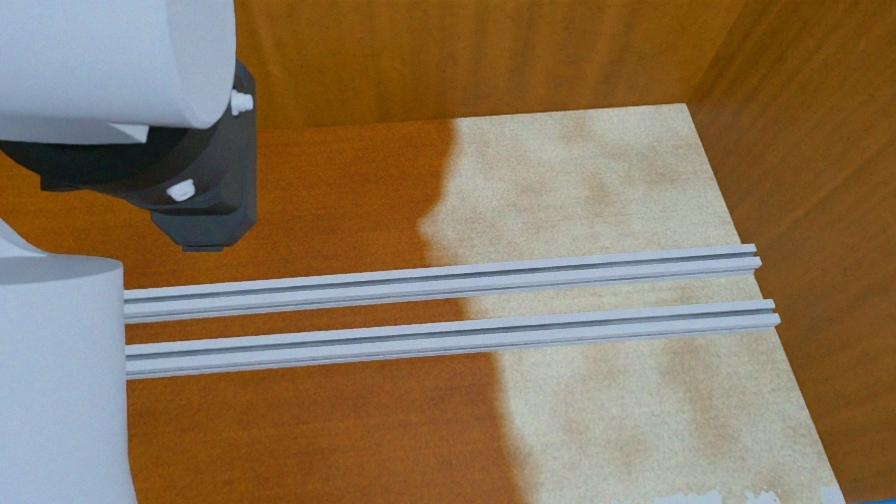

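Scene clock: 472.57 s.
Joint torques (N m): left_arm=[-17.15 0.99 -2.84 -5.9 -0.51 -1.37 -0.2] | right_arm=[20.72 -3.37 0.1 7.96 -0.09 1.23 -0.2]
External joint torques (N m): left_arm=[-1.33 0.2 -0.92 -0.39 -0.53 0.04 -0.16] | right_arm=[-1.87 -0.1 0.73 -0.12 0.09 -0.06 -0.16]
Wrist force (N): left_arm=[-5.1 0.4 -8.3] | right_arm=[-0.4 -4.5 -11.1]
Wrist torque (N m): left_arm=[-0.31 -0.47 0.27] | right_arm=[0.12 -0.21 -0.27]
Wrist force, peak (N): left_arm=[-3.6 0.2 -9.6] | right_arm=[-0.4 -4.5 -11.2]
move: done
base_odometry: x=+0.222 y=-0.623 heading=+0.004
lidar_m: 0.41 0.43 0.58 4.82 1.82 1.33 1.26 1.31 1.80 4.85 0.65 0.45
joint_positions: torso_squat_rad=+0.800 torso_shift_rad=+0.350 torso_pitch_rad=+1.000 torso_yaw_rad=+0.000 left_shoulder_pitch_rad=-1.636 left_shoulder_roll_rad=+0.039 left_shoulder_yaw_rad=+0.157 left_elbow_rad=-2.166 left_forearm_roll_rad=-0.378 left_wrist_pitch_rad=+1.918 left_hand_roll_rad=-0.010 left_gripper_m=+0.055 right_shoulder_pitch_rad=-0.036 right_shoulder_roll_rad=-0.200 right_shoulder_yaw_rad=+0.014 right_elbow_rad=-0.220 right_forearm_roll_rad=+0.030 right_wrist_pitch_rad=-0.021 right_hand_roll_rad=+0.014 right_gripper_m=+0.100 head_pan_rad=+0.000 head_tilt_rad=+0.100
joint_status: all done
wheel_motors_off: 0
motor_effort: left_wheel=-1(1) right_wheel=+2(5)
chest: x=+0.1996 y=+0.0002 z=+0.9058 quat_wxyz=(+0.878, +0.000, +0.479, +0.000) (m; base frame)
left_hand: x=+0.7200 y=+0.1201 z=+0.7998 quat_wxyz=(+0.921, +0.000, -0.390, +0.000) (m; base frame)
left_hand_status: reached (checked arc, planned for 2.0 s): 0 mm and 0.0 deg off.
right_hand: x=-0.2788 y=-0.3673 z=+0.4343 quat_wxyz=(+0.928, -0.067, +0.355, +0.088) (m; base frame)
pictures: none

Scene clock: 476.00 s.
Joint torques (N m): left_arm=[-16.69 1.17 -2.99 -5.33 -0.58 -1.5 0.02] | right_arm=[20.52 -3.23 -0.6 7.98 0.09 1.27 -0.29]
External joint torques (N m): left_arm=[-0.87 0.39 -1.07 0.18 -0.6 -0.09 0.05] | right_arm=[-2.07 0.04 0.03 -0.1 0.27 -0.02 -0.25]
Wrist force (N): left_arm=[-5.4 0.0 -7.9] | right_arm=[-0.6 -4.2 -11.2]
Wrist torque (N m): left_arm=[-0.24 -0.49 0.28] | right_arm=[0.08 -0.23 -0.27]
Wrist force, peak (N): left_arm=[-5.5 0.0 -8.3] | right_arm=[-0.4 -4.3 -11.3]
move: done
base_odometry: x=-0.245 y=-0.625 heading=+0.005
lidar_m: 0.88 0.91 1.64 3.33 1.16 0.83 0.79 0.83 1.14 3.09 2.48 0.93
base_status: done (sent for 1.87 of 1.87 s)
joint_positions: torso_squat_rad=+0.800 torso_shift_rad=+0.350 torso_pitch_rad=+1.000 torso_yaw_rad=+0.000 left_shoulder_pitch_rad=-1.636 left_shoulder_roll_rad=+0.039 left_shoulder_yaw_rad=+0.157 left_elbow_rad=-2.166 left_forearm_roll_rad=-0.378 left_wrist_pitch_rad=+1.918 left_hand_roll_rad=-0.010 left_gripper_m=+0.055 right_shoulder_pitch_rad=-0.036 right_shoulder_roll_rad=-0.200 right_shoulder_yaw_rad=+0.014 right_elbow_rad=-0.220 right_forearm_roll_rad=+0.030 right_wrist_pitch_rad=-0.021 right_hand_roll_rad=+0.014 right_gripper_m=+0.100 head_pan_rad=+0.000 head_tilt_rad=-0.300
joint_status: all done
wheel_motors_off: 0
motor_effort: left_wheel=+14(26) right_wheel=-10(29)
chest: x=+0.1996 y=+0.0002 z=+0.9058 quat_wxyz=(+0.878, +0.000, +0.479, +0.000) (m; base frame)
left_hand: x=+0.7200 y=+0.1201 z=+0.7999 quat_wxyz=(+0.921, +0.000, -0.390, +0.000) (m; base frame)
right_hand: x=-0.2788 y=-0.3673 z=+0.4343 quat_wxyz=(+0.928, -0.067, +0.355, +0.088) (m; base frame)
pictures: none

Scene clock: 480.43 s.
Joint torques (N m): left_arm=[-8.64 1.69 3.02 -8.66 -1.19 -1.26 0.57] | right_arm=[20.83 -2.95 0.09 8.04 -0.16 1.24 -0.31]
External joint torques (N m): left_arm=[-0.85 -0.34 0.22 -0.15 -0.13 0.1 0.55] | right_arm=[-1.76 0.32 0.72 -0.04 0.02 -0.04 -0.28]
Wrist force (N): left_arm=[-0.5 -6.2 -5.1] | right_arm=[-0.3 -4.5 -10.9]
Wrist torque (N m): left_arm=[0.07 -0.15 0.29] | right_arm=[0.13 -0.18 -0.28]
Wrist force, peak (N): left_arm=[-6.0 -1.2 -8.0] | right_arm=[-0.6 -4.8 -11.1]
move: done
base_odometry: x=-0.245 y=-0.625 heading=+1.571
lidar_m: 3.29 1.17 0.83 0.79 0.82 1.14 3.08 2.50 0.95 0.88 0.91 1.63
base_status: done (sent for 3.13 of 3.13 s)
joint_positions: torso_squat_rad=+0.800 torso_shift_rad=+0.350 torso_pitch_rad=+1.000 torso_yaw_rad=+0.000 left_shoulder_pitch_rad=-0.923 left_shoulder_roll_rad=+0.492 left_shoulder_yaw_rad=-0.308 left_elbow_rad=-2.419 left_forearm_roll_rad=-0.643 left_wrist_pitch_rad=+1.075 left_hand_roll_rad=-0.813 left_gripper_m=+0.055 right_shoulder_pitch_rad=-0.036 right_shoulder_roll_rad=-0.200 right_shoulder_yaw_rad=+0.014 right_elbow_rad=-0.220 right_forearm_roll_rad=+0.030 right_wrist_pitch_rad=-0.021 right_hand_roll_rad=+0.014 right_gripper_m=+0.100 head_pan_rad=+0.000 head_tilt_rad=-0.300
joint_status: all done
wheel_motors_off: 0
motor_effort: left_wheel=-1(28) right_wheel=+7(36)
chest: x=+0.1996 y=+0.0003 z=+0.9058 quat_wxyz=(+0.878, +0.000, +0.479, +0.000) (m; base frame)
left_hand: x=+0.6793 y=+0.1359 z=+0.7787 quat_wxyz=(+0.529, +0.468, -0.469, -0.530) (m; base frame)
right_hand: x=-0.2788 y=-0.3673 z=+0.4344 quat_wxyz=(+0.928, -0.067, +0.355, +0.088) (m; base frame)
pictures: none

Scene clock: 485.80 s.
Joint torques (N m): left_arm=[-7.4 2.07 1.96 -8.66 -1.2 -1.33 0.55] | right_arm=[21.1 -3.23 0.52 8.35 -0.03 1.41 -0.23]
External joint torques (N m): left_arm=[0.4 0.03 -0.84 -0.16 -0.15 0.02 0.54] | right_arm=[-1.49 0.05 1.15 0.27 0.15 0.12 -0.2]
Wrist force (N): left_arm=[-0.5 -5.9 -4.6] | right_arm=[-0.3 -4.4 -11.0]
Wrist torque (N m): left_arm=[0.03 -0.17 0.27] | right_arm=[0.11 -0.17 -0.27]
Wrist force, peak (N): left_arm=[-0.3 -6.2 -5.8] | right_arm=[-0.8 -4.3 -11.4]
move: done
base_odometry: x=-0.245 y=+0.635 heading=+1.571
lidar_m: 3.36 1.19 0.85 0.80 0.85 1.15 3.12 1.25 1.00 1.06 1.30 2.41
base_status: done (sent for 4.2 of 4.2 s)
joint_positions: torso_squat_rad=+0.800 torso_shift_rad=+0.350 torso_pitch_rad=+1.000 torso_yaw_rad=+0.000 left_shoulder_pitch_rad=-0.923 left_shoulder_roll_rad=+0.492 left_shoulder_yaw_rad=-0.308 left_elbow_rad=-2.419 left_forearm_roll_rad=-0.643 left_wrist_pitch_rad=+1.075 left_hand_roll_rad=-0.813 left_gripper_m=+0.055 right_shoulder_pitch_rad=-0.036 right_shoulder_roll_rad=-0.200 right_shoulder_yaw_rad=+0.014 right_elbow_rad=-0.220 right_forearm_roll_rad=+0.030 right_wrist_pitch_rad=-0.021 right_hand_roll_rad=+0.014 right_gripper_m=+0.100 head_pan_rad=+0.000 head_tilt_rad=-0.300
wheel_motors_off: 0
motor_effort: left_wheel=-4(28) right_wheel=-4(48)
chest: x=+0.1997 y=+0.0003 z=+0.9058 quat_wxyz=(+0.878, +0.000, +0.480, +0.000) (m; base frame)
left_hand: x=+0.6794 y=+0.1359 z=+0.7787 quat_wxyz=(+0.529, +0.468, -0.469, -0.530) (m; base frame)
right_hand: x=-0.2787 y=-0.3673 z=+0.4343 quat_wxyz=(+0.928, -0.067, +0.355, +0.088) (m; base frame)
pictures: none

Scene clock: 490.27 s.
Joint torques (N m): left_arm=[-7.61 1.85 2.3 -8.21 -1.28 -1.32 0.57] | right_arm=[21.13 -3.83 -0.18 8.05 -0.05 1.45 -0.07]
External joint torques (N m): left_arm=[0.19 -0.18 -0.5 0.29 -0.23 0.03 0.55] | right_arm=[-1.46 -0.55 0.45 -0.03 0.13 0.16 -0.04]
Wrist force (N): left_arm=[-0.4 -6.0 -4.6] | right_arm=[-0.4 -4.3 -10.9]
Wrist torque (N m): left_arm=[0.04 -0.16 0.25] | right_arm=[0.10 -0.21 -0.26]
Wrist force, peak (N): left_arm=[-0.5 -6.4 -5.2] | right_arm=[-0.8 -4.3 -11.3]
move: done
base_odometry: x=-0.245 y=+0.635 heading=+0.005
lidar_m: 1.05 1.29 2.43 3.38 1.19 0.86 0.81 0.84 1.17 3.14 1.25 0.99
base_status: done (sent for 3.13 of 3.13 s)
joint_positions: torso_squat_rad=+0.800 torso_shift_rad=+0.350 torso_pitch_rad=+1.000 torso_yaw_rad=+0.000 left_shoulder_pitch_rad=-0.923 left_shoulder_roll_rad=+0.492 left_shoulder_yaw_rad=-0.308 left_elbow_rad=-2.419 left_forearm_roll_rad=-0.643 left_wrist_pitch_rad=+1.075 left_hand_roll_rad=-0.813 left_gripper_m=+0.055 right_shoulder_pitch_rad=-0.036 right_shoulder_roll_rad=-0.200 right_shoulder_yaw_rad=+0.014 right_elbow_rad=-0.220 right_forearm_roll_rad=+0.030 right_wrist_pitch_rad=-0.021 right_hand_roll_rad=+0.014 right_gripper_m=+0.100 head_pan_rad=+0.000 head_tilt_rad=-0.300
wheel_motors_off: 0
motor_effort: left_wheel=+8(27) right_wheel=-2(36)
chest: x=+0.1997 y=+0.0003 z=+0.9058 quat_wxyz=(+0.878, +0.000, +0.480, +0.000) (m; base frame)
left_hand: x=+0.6794 y=+0.1359 z=+0.7787 quat_wxyz=(+0.529, +0.468, -0.469, -0.530) (m; base frame)
right_hand: x=-0.2787 y=-0.3673 z=+0.4343 quat_wxyz=(+0.928, -0.067, +0.355, +0.088) (m; base frame)
pictures: left_wrist_camera
camera_calibration:
left_wrist_camera: T_world_to_cam=[[-0.0342086, -0.999085, 0.0256596, 0.138412], [-0.579703, -0.00107825, -0.814827, 1.06041], [0.814109, -0.0427491, -0.579136, -0.0174859], [0, 0, 0, 1]]

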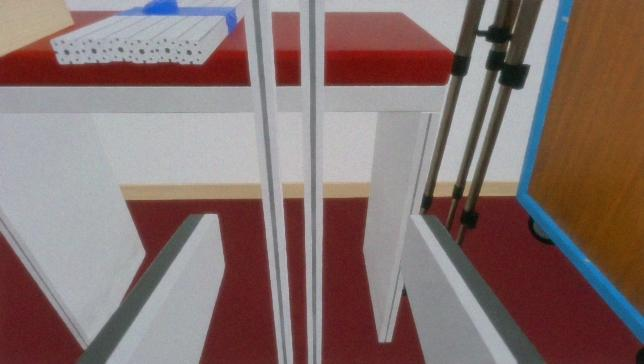

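Call:
move(target={"side":"left","x":0.69,"y":0.133,"z":0.549,"quat_wxyz":[0.53,0.468,-0.468,-0.53]}, min_time_s=2, cameras=[])

Call:
move(base={"x_m_s":0.2,"for_s":1.733}, cameras=["left_wrist_camera"])

Scene clock: 495.87 s.
Joint torques (N m): left_arm=[-7.69 -0.43 0.65 -8.64 -1.31 0.77 0.19] | right_arm=[21.5 -3.41 -0.02 8.24 0.02 1.32 -0.21]
External joint torques (N m): left_arm=[-0.28 -1.3 -0.93 0.4 -0.37 0.27 0.17] | right_arm=[-1.08 -0.13 0.61 0.16 0.2 0.04 -0.17]
Wrist force (N): left_arm=[0.0 -5.5 -4.8] | right_arm=[-0.5 -4.3 -10.7]
Wrist torque (N m): left_arm=[-0.01 -0.13 0.24] | right_arm=[0.10 -0.20 -0.27]
Wrist force, peak (N): left_arm=[-0.3 -6.1 -5.6] | right_arm=[-0.5 -4.3 -11.3]
move: done
base_odometry: x=-0.245 y=+0.635 heading=+0.005
lidar_m: 1.05 1.30 2.42 3.38 1.18 0.84 0.80 0.84 1.14 3.15 1.26 0.98
joint_positions: torso_squat_rad=+0.800 torso_shift_rad=+0.350 torso_pitch_rad=+1.000 torso_yaw_rad=+0.000 left_shoulder_pitch_rad=-0.858 left_shoulder_roll_rad=+0.350 left_shoulder_yaw_rad=-0.339 left_elbow_rad=-1.527 left_forearm_roll_rad=-1.610 left_wrist_pitch_rad=+0.603 left_hand_roll_rad=+0.283 left_gripper_m=+0.055 right_shoulder_pitch_rad=-0.036 right_shoulder_roll_rad=-0.200 right_shoulder_yaw_rad=+0.014 right_elbow_rad=-0.220 right_forearm_roll_rad=+0.030 right_wrist_pitch_rad=-0.021 right_hand_roll_rad=+0.014 right_gripper_m=+0.100 head_pan_rad=+0.000 head_tilt_rad=-0.300
joint_status: all done
wheel_motors_off: 0
motor_effort: left_wheel=+9(9) right_wheel=-1(3)
chest: x=+0.1997 y=+0.0003 z=+0.9058 quat_wxyz=(+0.878, +0.000, +0.480, +0.000) (m; base frame)
left_hand: x=+0.6900 y=+0.1330 z=+0.5492 quat_wxyz=(+0.530, +0.467, -0.467, -0.531) (m; base frame)
left_hand_status: reached (checked arc, planned for 2.0 s): 0 mm and 0.1 deg off.
right_hand: x=-0.2787 y=-0.3673 z=+0.4343 quat_wxyz=(+0.928, -0.067, +0.355, +0.088) (m; base frame)
pictures: none

Scene clock: 498.40 s.
Joint torques (N m): left_arm=[-7.19 0.01 0.84 -8.89 -1.12 0.61 0.44] | right_arm=[20.73 -3.27 -0.25 8.19 -0.08 1.34 -0.26]
External joint torques (N m): left_arm=[0.22 -0.87 -0.74 0.15 -0.18 0.1 0.43] | right_arm=[-1.86 0 0.37 0.11 0.1 0.05 -0.22]
Wrist force (N): left_arm=[-0.5 -5.8 -4.8] | right_arm=[-0.5 -4.3 -11.0]
Wrist torque (N m): left_arm=[0.03 -0.20 0.25] | right_arm=[0.10 -0.20 -0.27]
Wrist force, peak (N): left_arm=[-0.5 -6.3 -5.1] | right_arm=[-0.8 -4.4 -11.4]
move: done
base_odometry: x=+0.101 y=+0.636 heading=+0.005
lidar_m: 0.70 0.72 1.93 4.79 1.70 1.21 1.15 1.21 1.64 4.37 0.73 0.71
base_status: done (sent for 1.73 of 1.73 s)
joint_positions: torso_squat_rad=+0.800 torso_shift_rad=+0.350 torso_pitch_rad=+1.000 torso_yaw_rad=+0.000 left_shoulder_pitch_rad=-0.858 left_shoulder_roll_rad=+0.350 left_shoulder_yaw_rad=-0.339 left_elbow_rad=-1.527 left_forearm_roll_rad=-1.610 left_wrist_pitch_rad=+0.603 left_hand_roll_rad=+0.283 left_gripper_m=+0.055 right_shoulder_pitch_rad=-0.036 right_shoulder_roll_rad=-0.200 right_shoulder_yaw_rad=+0.014 right_elbow_rad=-0.220 right_forearm_roll_rad=+0.030 right_wrist_pitch_rad=-0.021 right_hand_roll_rad=+0.014 right_gripper_m=+0.100 head_pan_rad=+0.000 head_tilt_rad=-0.300
wheel_motors_off: 0
motor_effort: left_wheel=+1(42) right_wheel=-3(29)
chest: x=+0.1997 y=+0.0003 z=+0.9058 quat_wxyz=(+0.878, +0.000, +0.480, +0.000) (m; base frame)
left_hand: x=+0.6900 y=+0.1330 z=+0.5492 quat_wxyz=(+0.530, +0.467, -0.467, -0.531) (m; base frame)
right_hand: x=-0.2787 y=-0.3673 z=+0.4343 quat_wxyz=(+0.928, -0.067, +0.355, +0.088) (m; base frame)
pictures: left_wrist_camera
camera_calibration:
left_wrist_camera: T_world_to_cam=[[-0.0321005, -0.999187, 0.0244098, 0.141034], [-0.582961, -0.00112048, -0.812499, 0.880594], [0.811866, -0.0403116, -0.582451, -0.156122], [0, 0, 0, 1]]

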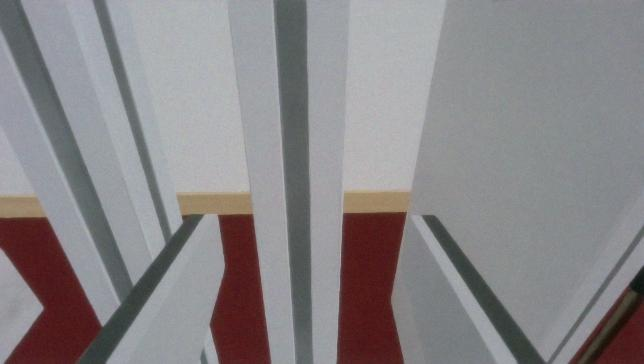

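Call:
move(target={"side":"left","x":0.69,"y":0.137,"z":0.549,"quat_wxyz":[0.53,0.468,-0.468,-0.53]}, min_time_s=1, cameras=[])

Call:
move(base={"x_m_s":0.1,"for_s":0.5}, cameras=["left_wrist_camera"])

Call:
move(joints={"left_gripper_m":0.015}, cameras=[])

Call:
move(target={"side":"left","x":0.69,"y":0.137,"z":0.584,"quat_wxyz":[0.53,0.468,-0.468,-0.53]}, min_time_s=1.5, cameras=["left_wrist_camera"])

Call:
move(base={"x_m_s":-0.2,"for_s":1.95}, cameras=[])

Call:
move(target={"side":"left","x":0.68,"y":0.137,"z":0.78,"quat_wxyz":[0.53,0.468,-0.468,-0.53]}, min_time_s=2, cameras=["left_wrist_camera"])

Scene clock: 508.30 s.
Joint torques (N m): left_arm=[-6.94 2.43 2.04 -9.2 -1.3 0.56 0.64] | right_arm=[21.41 -3.05 -0.3 8.18 -0.01 1.29 -0.19]
External joint torques (N m): left_arm=[0.4 1.37 0.37 -0.19 -0.37 0.03 0.62] | right_arm=[-1.18 0.23 0.33 0.1 0.17 0 -0.15]
Wrist force (N): left_arm=[-0.7 -5.5 -4.8] | right_arm=[-0.5 -4.5 -11.1]
Wrist torque (N m): left_arm=[-0.01 -0.21 0.26] | right_arm=[0.12 -0.21 -0.26]
Wrist force, peak (N): left_arm=[-0.4 -5.9 -5.5] | right_arm=[-0.4 -4.5 -11.3]
move: done
base_odometry: x=+0.101 y=+0.636 heading=+0.005
lidar_m: 0.71 0.73 1.94 4.79 1.67 1.20 1.16 1.21 1.63 4.38 0.72 0.71
joint_positions: torso_squat_rad=+0.800 torso_shift_rad=+0.350 torso_pitch_rad=+1.000 torso_yaw_rad=+0.000 left_shoulder_pitch_rad=-0.854 left_shoulder_roll_rad=+0.359 left_shoulder_yaw_rad=-0.337 left_elbow_rad=-1.528 left_forearm_roll_rad=-1.613 left_wrist_pitch_rad=+0.603 left_hand_roll_rad=+0.295 left_gripper_m=+0.055 right_shoulder_pitch_rad=-0.036 right_shoulder_roll_rad=-0.200 right_shoulder_yaw_rad=+0.014 right_elbow_rad=-0.220 right_forearm_roll_rad=+0.030 right_wrist_pitch_rad=-0.021 right_hand_roll_rad=+0.014 right_gripper_m=+0.100 head_pan_rad=+0.000 head_tilt_rad=-0.300
joint_status: all done
wheel_motors_off: 0
motor_effort: left_wheel=+1(2) right_wheel=-3(5)
chest: x=+0.1997 y=+0.0003 z=+0.9058 quat_wxyz=(+0.878, +0.000, +0.479, +0.000) (m; base frame)
left_hand: x=+0.6900 y=+0.1367 z=+0.5490 quat_wxyz=(+0.530, +0.468, -0.468, -0.530) (m; base frame)
left_hand_status: reached (checked arc, planned for 1.0 s): 0 mm and 0.0 deg off.
right_hand: x=-0.2787 y=-0.3673 z=+0.4343 quat_wxyz=(+0.928, -0.067, +0.355, +0.088) (m; base frame)
pictures: none

Scene clock: 509.70 s.
Joint torques (N m): left_arm=[-7.81 1.33 2.16 -9.26 -1.29 0.4 0.77] | right_arm=[21.35 -3 -0.22 8.24 -0.31 1.37 -0.42]
External joint torques (N m): left_arm=[-0.47 0.27 0.49 -0.25 -0.35 -0.12 0.76] | right_arm=[-1.24 0.27 0.41 0.16 -0.13 0.08 -0.39]
Wrist force (N): left_arm=[-0.4 -5.7 -4.9] | right_arm=[-0.7 -4.4 -11.0]
Wrist torque (N m): left_arm=[0.01 -0.19 0.25] | right_arm=[0.12 -0.22 -0.27]
Wrist force, peak (N): left_arm=[-0.4 -6.2 -5.0] | right_arm=[-0.7 -4.7 -11.2]
move: done
base_odometry: x=+0.151 y=+0.637 heading=+0.005
lidar_m: 0.64 0.68 1.85 5.00 1.76 1.27 1.20 1.25 1.72 4.65 0.68 0.79
base_status: done (sent for 0.5 of 0.5 s)
joint_positions: torso_squat_rad=+0.800 torso_shift_rad=+0.350 torso_pitch_rad=+1.000 torso_yaw_rad=+0.000 left_shoulder_pitch_rad=-0.854 left_shoulder_roll_rad=+0.359 left_shoulder_yaw_rad=-0.337 left_elbow_rad=-1.528 left_forearm_roll_rad=-1.613 left_wrist_pitch_rad=+0.603 left_hand_roll_rad=+0.295 left_gripper_m=+0.055 right_shoulder_pitch_rad=-0.036 right_shoulder_roll_rad=-0.200 right_shoulder_yaw_rad=+0.014 right_elbow_rad=-0.220 right_forearm_roll_rad=+0.030 right_wrist_pitch_rad=-0.021 right_hand_roll_rad=+0.014 right_gripper_m=+0.100 head_pan_rad=+0.000 head_tilt_rad=-0.300
wheel_motors_off: 0
motor_effort: left_wheel=-2(27) right_wheel=-3(26)
chest: x=+0.1996 y=+0.0003 z=+0.9058 quat_wxyz=(+0.878, +0.000, +0.479, +0.000) (m; base frame)
left_hand: x=+0.6899 y=+0.1368 z=+0.5490 quat_wxyz=(+0.530, +0.468, -0.468, -0.530) (m; base frame)
right_hand: x=-0.2787 y=-0.3673 z=+0.4343 quat_wxyz=(+0.928, -0.067, +0.355, +0.088) (m; base frame)
pictures: left_wrist_camera
camera_calibration:
left_wrist_camera: T_world_to_cam=[[-0.0315517, -0.999188, 0.0250514, 0.144093], [-0.581415, -0.00203894, -0.813605, 0.880041], [0.812995, -0.0402359, -0.580879, -0.157689], [0, 0, 0, 1]]

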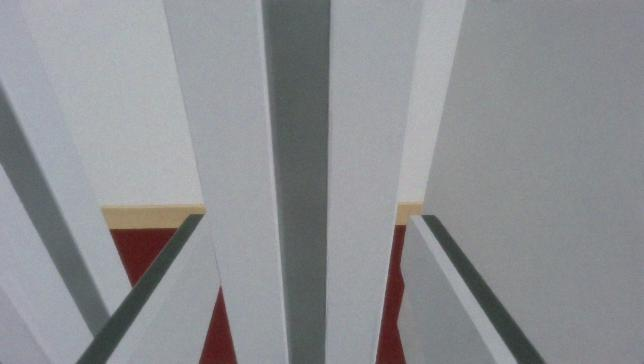

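Scene clock: 510.63 s.
Joint torques (N m): left_arm=[-7.79 1.79 1.72 -8.74 -1.58 0.92 -0.19] | right_arm=[21.02 -3.29 -0.89 8.1 -0.08 1.35 -0.35]
External joint torques (N m): left_arm=[-0.45 0.73 0.05 0.26 -0.65 0.39 -0.2] | right_arm=[-1.57 -0.01 -0.26 0.02 0.1 0.06 -0.32]
Wrist force (N): left_arm=[0.5 -5.6 -4.5] | right_arm=[-0.4 -4.5 -10.8]
Wrist torque (N m): left_arm=[-0.05 -0.30 0.90] | right_arm=[0.12 -0.19 -0.26]
Wrist force, peak (N): left_arm=[0.6 -6.4 -4.6] | right_arm=[-0.6 -4.6 -11.1]
move: off_target
base_odometry: x=+0.151 y=+0.637 heading=+0.005
lidar_m: 0.66 0.68 1.87 4.99 1.74 1.26 1.20 1.25 1.72 4.63 0.66 0.78
joint_positions: torso_squat_rad=+0.800 torso_shift_rad=+0.350 torso_pitch_rad=+1.000 torso_yaw_rad=+0.000 left_shoulder_pitch_rad=-0.854 left_shoulder_roll_rad=+0.359 left_shoulder_yaw_rad=-0.337 left_elbow_rad=-1.528 left_forearm_roll_rad=-1.613 left_wrist_pitch_rad=+0.603 left_hand_roll_rad=+0.295 left_gripper_m=+0.031 right_shoulder_pitch_rad=-0.036 right_shoulder_roll_rad=-0.200 right_shoulder_yaw_rad=+0.014 right_elbow_rad=-0.220 right_forearm_roll_rad=+0.030 right_wrist_pitch_rad=-0.021 right_hand_roll_rad=+0.014 right_gripper_m=+0.100 head_pan_rad=+0.000 head_tilt_rad=-0.300
joint_status: left_gripper_m off_target (ended at +0.031, target +0.015)
wheel_motors_off: 0
motor_effort: left_wheel=-2(2) right_wheel=-4(6)
chest: x=+0.1997 y=+0.0003 z=+0.9058 quat_wxyz=(+0.878, +0.000, +0.479, +0.000) (m; base frame)
left_hand: x=+0.6900 y=+0.1368 z=+0.5490 quat_wxyz=(+0.530, +0.468, -0.468, -0.530) (m; base frame)
right_hand: x=-0.2787 y=-0.3673 z=+0.4343 quat_wxyz=(+0.928, -0.067, +0.355, +0.088) (m; base frame)
pictures: none

Scene clock: 512.47 s.
Joint torques (N m): left_arm=[-10.13 -0.45 2.96 -13.46 -2.06 0.07 -0.14] | right_arm=[21.16 -3.26 -0.17 8.05 -0.16 1.3 -0.31]
External joint torques (N m): left_arm=[-3.17 -1.31 1.46 -3.99 -1.16 -0.05 -0.16] | right_arm=[-1.43 0.02 0.46 -0.04 0.02 0.01 -0.27]
Wrist force (N): left_arm=[-0.5 -14.1 -5.6] | right_arm=[-0.5 -4.4 -10.9]
Wrist torque (N m): left_arm=[-0.18 -0.24 0.27] | right_arm=[0.11 -0.21 -0.27]
Wrist force, peak (N): left_arm=[-0.4 -15.8 -5.5] | right_arm=[-0.7 -4.5 -11.2]
move: done
base_odometry: x=+0.151 y=+0.637 heading=+0.005
lidar_m: 0.65 0.66 1.87 4.98 1.75 1.26 1.21 1.26 1.70 4.64 0.67 0.78
joint_positions: torso_squat_rad=+0.800 torso_shift_rad=+0.350 torso_pitch_rad=+1.000 torso_yaw_rad=+0.000 left_shoulder_pitch_rad=-0.806 left_shoulder_roll_rad=+0.343 left_shoulder_yaw_rad=-0.291 left_elbow_rad=-1.695 left_forearm_roll_rad=-1.460 left_wrist_pitch_rad=+0.559 left_hand_roll_rad=+0.073 left_gripper_m=+0.031 right_shoulder_pitch_rad=-0.036 right_shoulder_roll_rad=-0.200 right_shoulder_yaw_rad=+0.014 right_elbow_rad=-0.220 right_forearm_roll_rad=+0.030 right_wrist_pitch_rad=-0.021 right_hand_roll_rad=+0.014 right_gripper_m=+0.100 head_pan_rad=+0.000 head_tilt_rad=-0.300
joint_status: all done
wheel_motors_off: 0
motor_effort: left_wheel=-1(2) right_wheel=-2(5)
chest: x=+0.1997 y=+0.0003 z=+0.9057 quat_wxyz=(+0.878, +0.000, +0.480, +0.000) (m; base frame)
left_hand: x=+0.6895 y=+0.1369 z=+0.5832 quat_wxyz=(+0.528, +0.469, -0.470, -0.529) (m; base frame)
left_hand_status: reached (checked arc, planned for 1.5 s): 1 mm and 0.4 deg off.
right_hand: x=-0.2787 y=-0.3673 z=+0.4343 quat_wxyz=(+0.928, -0.067, +0.355, +0.088) (m; base frame)
pictures: left_wrist_camera
camera_calibration:
left_wrist_camera: T_world_to_cam=[[-0.0336912, -0.999108, 0.0254687, 0.144542], [-0.575743, -0.00142775, -0.817629, 0.905968], [0.816936, -0.0422104, -0.575182, -0.143282], [0, 0, 0, 1]]

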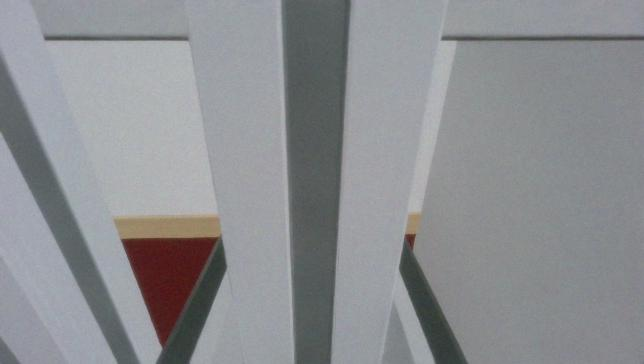

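Scene clock: 515.43 s.
Joint torques (N m): left_arm=[-11.37 -0.08 2.87 -13.38 -2.07 0.37 -0.05] | right_arm=[20.38 -3.06 -0.17 7.84 -0.05 1.31 -0.41]
External joint torques (N m): left_arm=[-4.41 -0.94 1.38 -3.97 -1.18 0.25 -0.07] | right_arm=[-2.21 0.21 0.46 -0.24 0.13 0.02 -0.37]
Wrist force (N): left_arm=[-0.6 -14.0 -5.4] | right_arm=[-0.5 -4.4 -10.8]
Wrist torque (N m): left_arm=[0.19 -0.24 0.26] | right_arm=[0.10 -0.21 -0.27]
Wrist force, peak (N): left_arm=[-1.0 -15.3 -5.8] | right_arm=[-0.8 -4.6 -11.4]
move: done
base_odometry: x=-0.242 y=+0.635 heading=+0.006
lidar_m: 0.65 1.29 2.40 3.37 1.18 0.85 0.81 0.86 1.15 3.16 1.23 0.98
base_status: done (sent for 1.97 of 1.97 s)
joint_positions: torso_squat_rad=+0.800 torso_shift_rad=+0.350 torso_pitch_rad=+1.000 torso_yaw_rad=+0.000 left_shoulder_pitch_rad=-0.805 left_shoulder_roll_rad=+0.343 left_shoulder_yaw_rad=-0.291 left_elbow_rad=-1.695 left_forearm_roll_rad=-1.460 left_wrist_pitch_rad=+0.559 left_hand_roll_rad=+0.073 left_gripper_m=+0.031 right_shoulder_pitch_rad=-0.036 right_shoulder_roll_rad=-0.200 right_shoulder_yaw_rad=+0.014 right_elbow_rad=-0.220 right_forearm_roll_rad=+0.030 right_wrist_pitch_rad=-0.021 right_hand_roll_rad=+0.014 right_gripper_m=+0.100 head_pan_rad=+0.000 head_tilt_rad=-0.300
wheel_motors_off: 0
motor_effort: left_wheel=+12(29) right_wheel=-13(29)
chest: x=+0.1997 y=+0.0003 z=+0.9057 quat_wxyz=(+0.877, +0.000, +0.480, +0.000) (m; base frame)
left_hand: x=+0.6895 y=+0.1370 z=+0.5830 quat_wxyz=(+0.528, +0.469, -0.470, -0.529) (m; base frame)
right_hand: x=-0.2788 y=-0.3673 z=+0.4344 quat_wxyz=(+0.928, -0.067, +0.355, +0.088) (m; base frame)
pictures: none

Scene clock: 517.77 s.
Joint torques (N m): left_arm=[-12.33 2.87 3.56 -12.67 -2.32 -3.03 0.13] | right_arm=[20.26 -3.08 -0.26 7.69 -0.22 1.29 -0.29]
External joint torques (N m): left_arm=[-4.66 1.34 1.33 -4.06 -1.38 -1.59 0.11] | right_arm=[-2.34 0.19 0.37 -0.39 -0.04 0 -0.25]
Wrist force (N): left_arm=[-0.3 -14.9 -6.5] | right_arm=[-0.5 -4.5 -11.1]
Wrist torque (N m): left_arm=[0.07 -0.19 0.28] | right_arm=[0.11 -0.20 -0.28]
Wrist force, peak (N): left_arm=[0.3 -16.3 -5.0] | right_arm=[-0.5 -4.5 -11.3]
move: done
base_odometry: x=-0.242 y=+0.635 heading=+0.006
lidar_m: 0.64 1.29 2.42 3.37 1.18 0.85 0.82 0.86 1.14 3.16 1.25 0.98
joint_positions: torso_squat_rad=+0.800 torso_shift_rad=+0.350 torso_pitch_rad=+1.000 torso_yaw_rad=+0.000 left_shoulder_pitch_rad=-0.906 left_shoulder_roll_rad=+0.425 left_shoulder_yaw_rad=-0.270 left_elbow_rad=-2.421 left_forearm_roll_rad=-0.625 left_wrist_pitch_rad=+1.039 left_hand_roll_rad=-0.888 left_gripper_m=+0.031 right_shoulder_pitch_rad=-0.036 right_shoulder_roll_rad=-0.200 right_shoulder_yaw_rad=+0.014 right_elbow_rad=-0.220 right_forearm_roll_rad=+0.030 right_wrist_pitch_rad=-0.021 right_hand_roll_rad=+0.014 right_gripper_m=+0.100 head_pan_rad=+0.000 head_tilt_rad=-0.300
joint_status: all done
wheel_motors_off: 0
motor_effort: left_wheel=+12(13) right_wheel=-13(15)
chest: x=+0.1997 y=+0.0003 z=+0.9057 quat_wxyz=(+0.877, +0.000, +0.480, +0.000) (m; base frame)
left_hand: x=+0.6798 y=+0.1369 z=+0.7789 quat_wxyz=(+0.531, +0.468, -0.467, -0.531) (m; base frame)
left_hand_status: reached (checked arc, planned for 2.0 s): 1 mm and 0.1 deg off.
right_hand: x=-0.2788 y=-0.3673 z=+0.4344 quat_wxyz=(+0.928, -0.067, +0.355, +0.088) (m; base frame)
pictures: left_wrist_camera
camera_calibration:
left_wrist_camera: T_world_to_cam=[[-0.0314175, -0.999202, 0.0246712, 0.138327], [-0.58295, -0.00173209, -0.812506, 1.06135], [0.8119, -0.039909, -0.58243, -0.0139908], [0, 0, 0, 1]]

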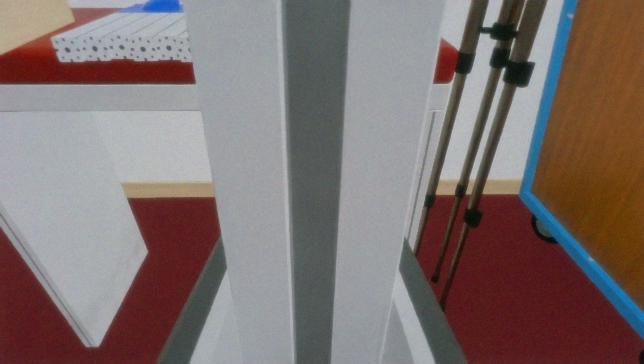

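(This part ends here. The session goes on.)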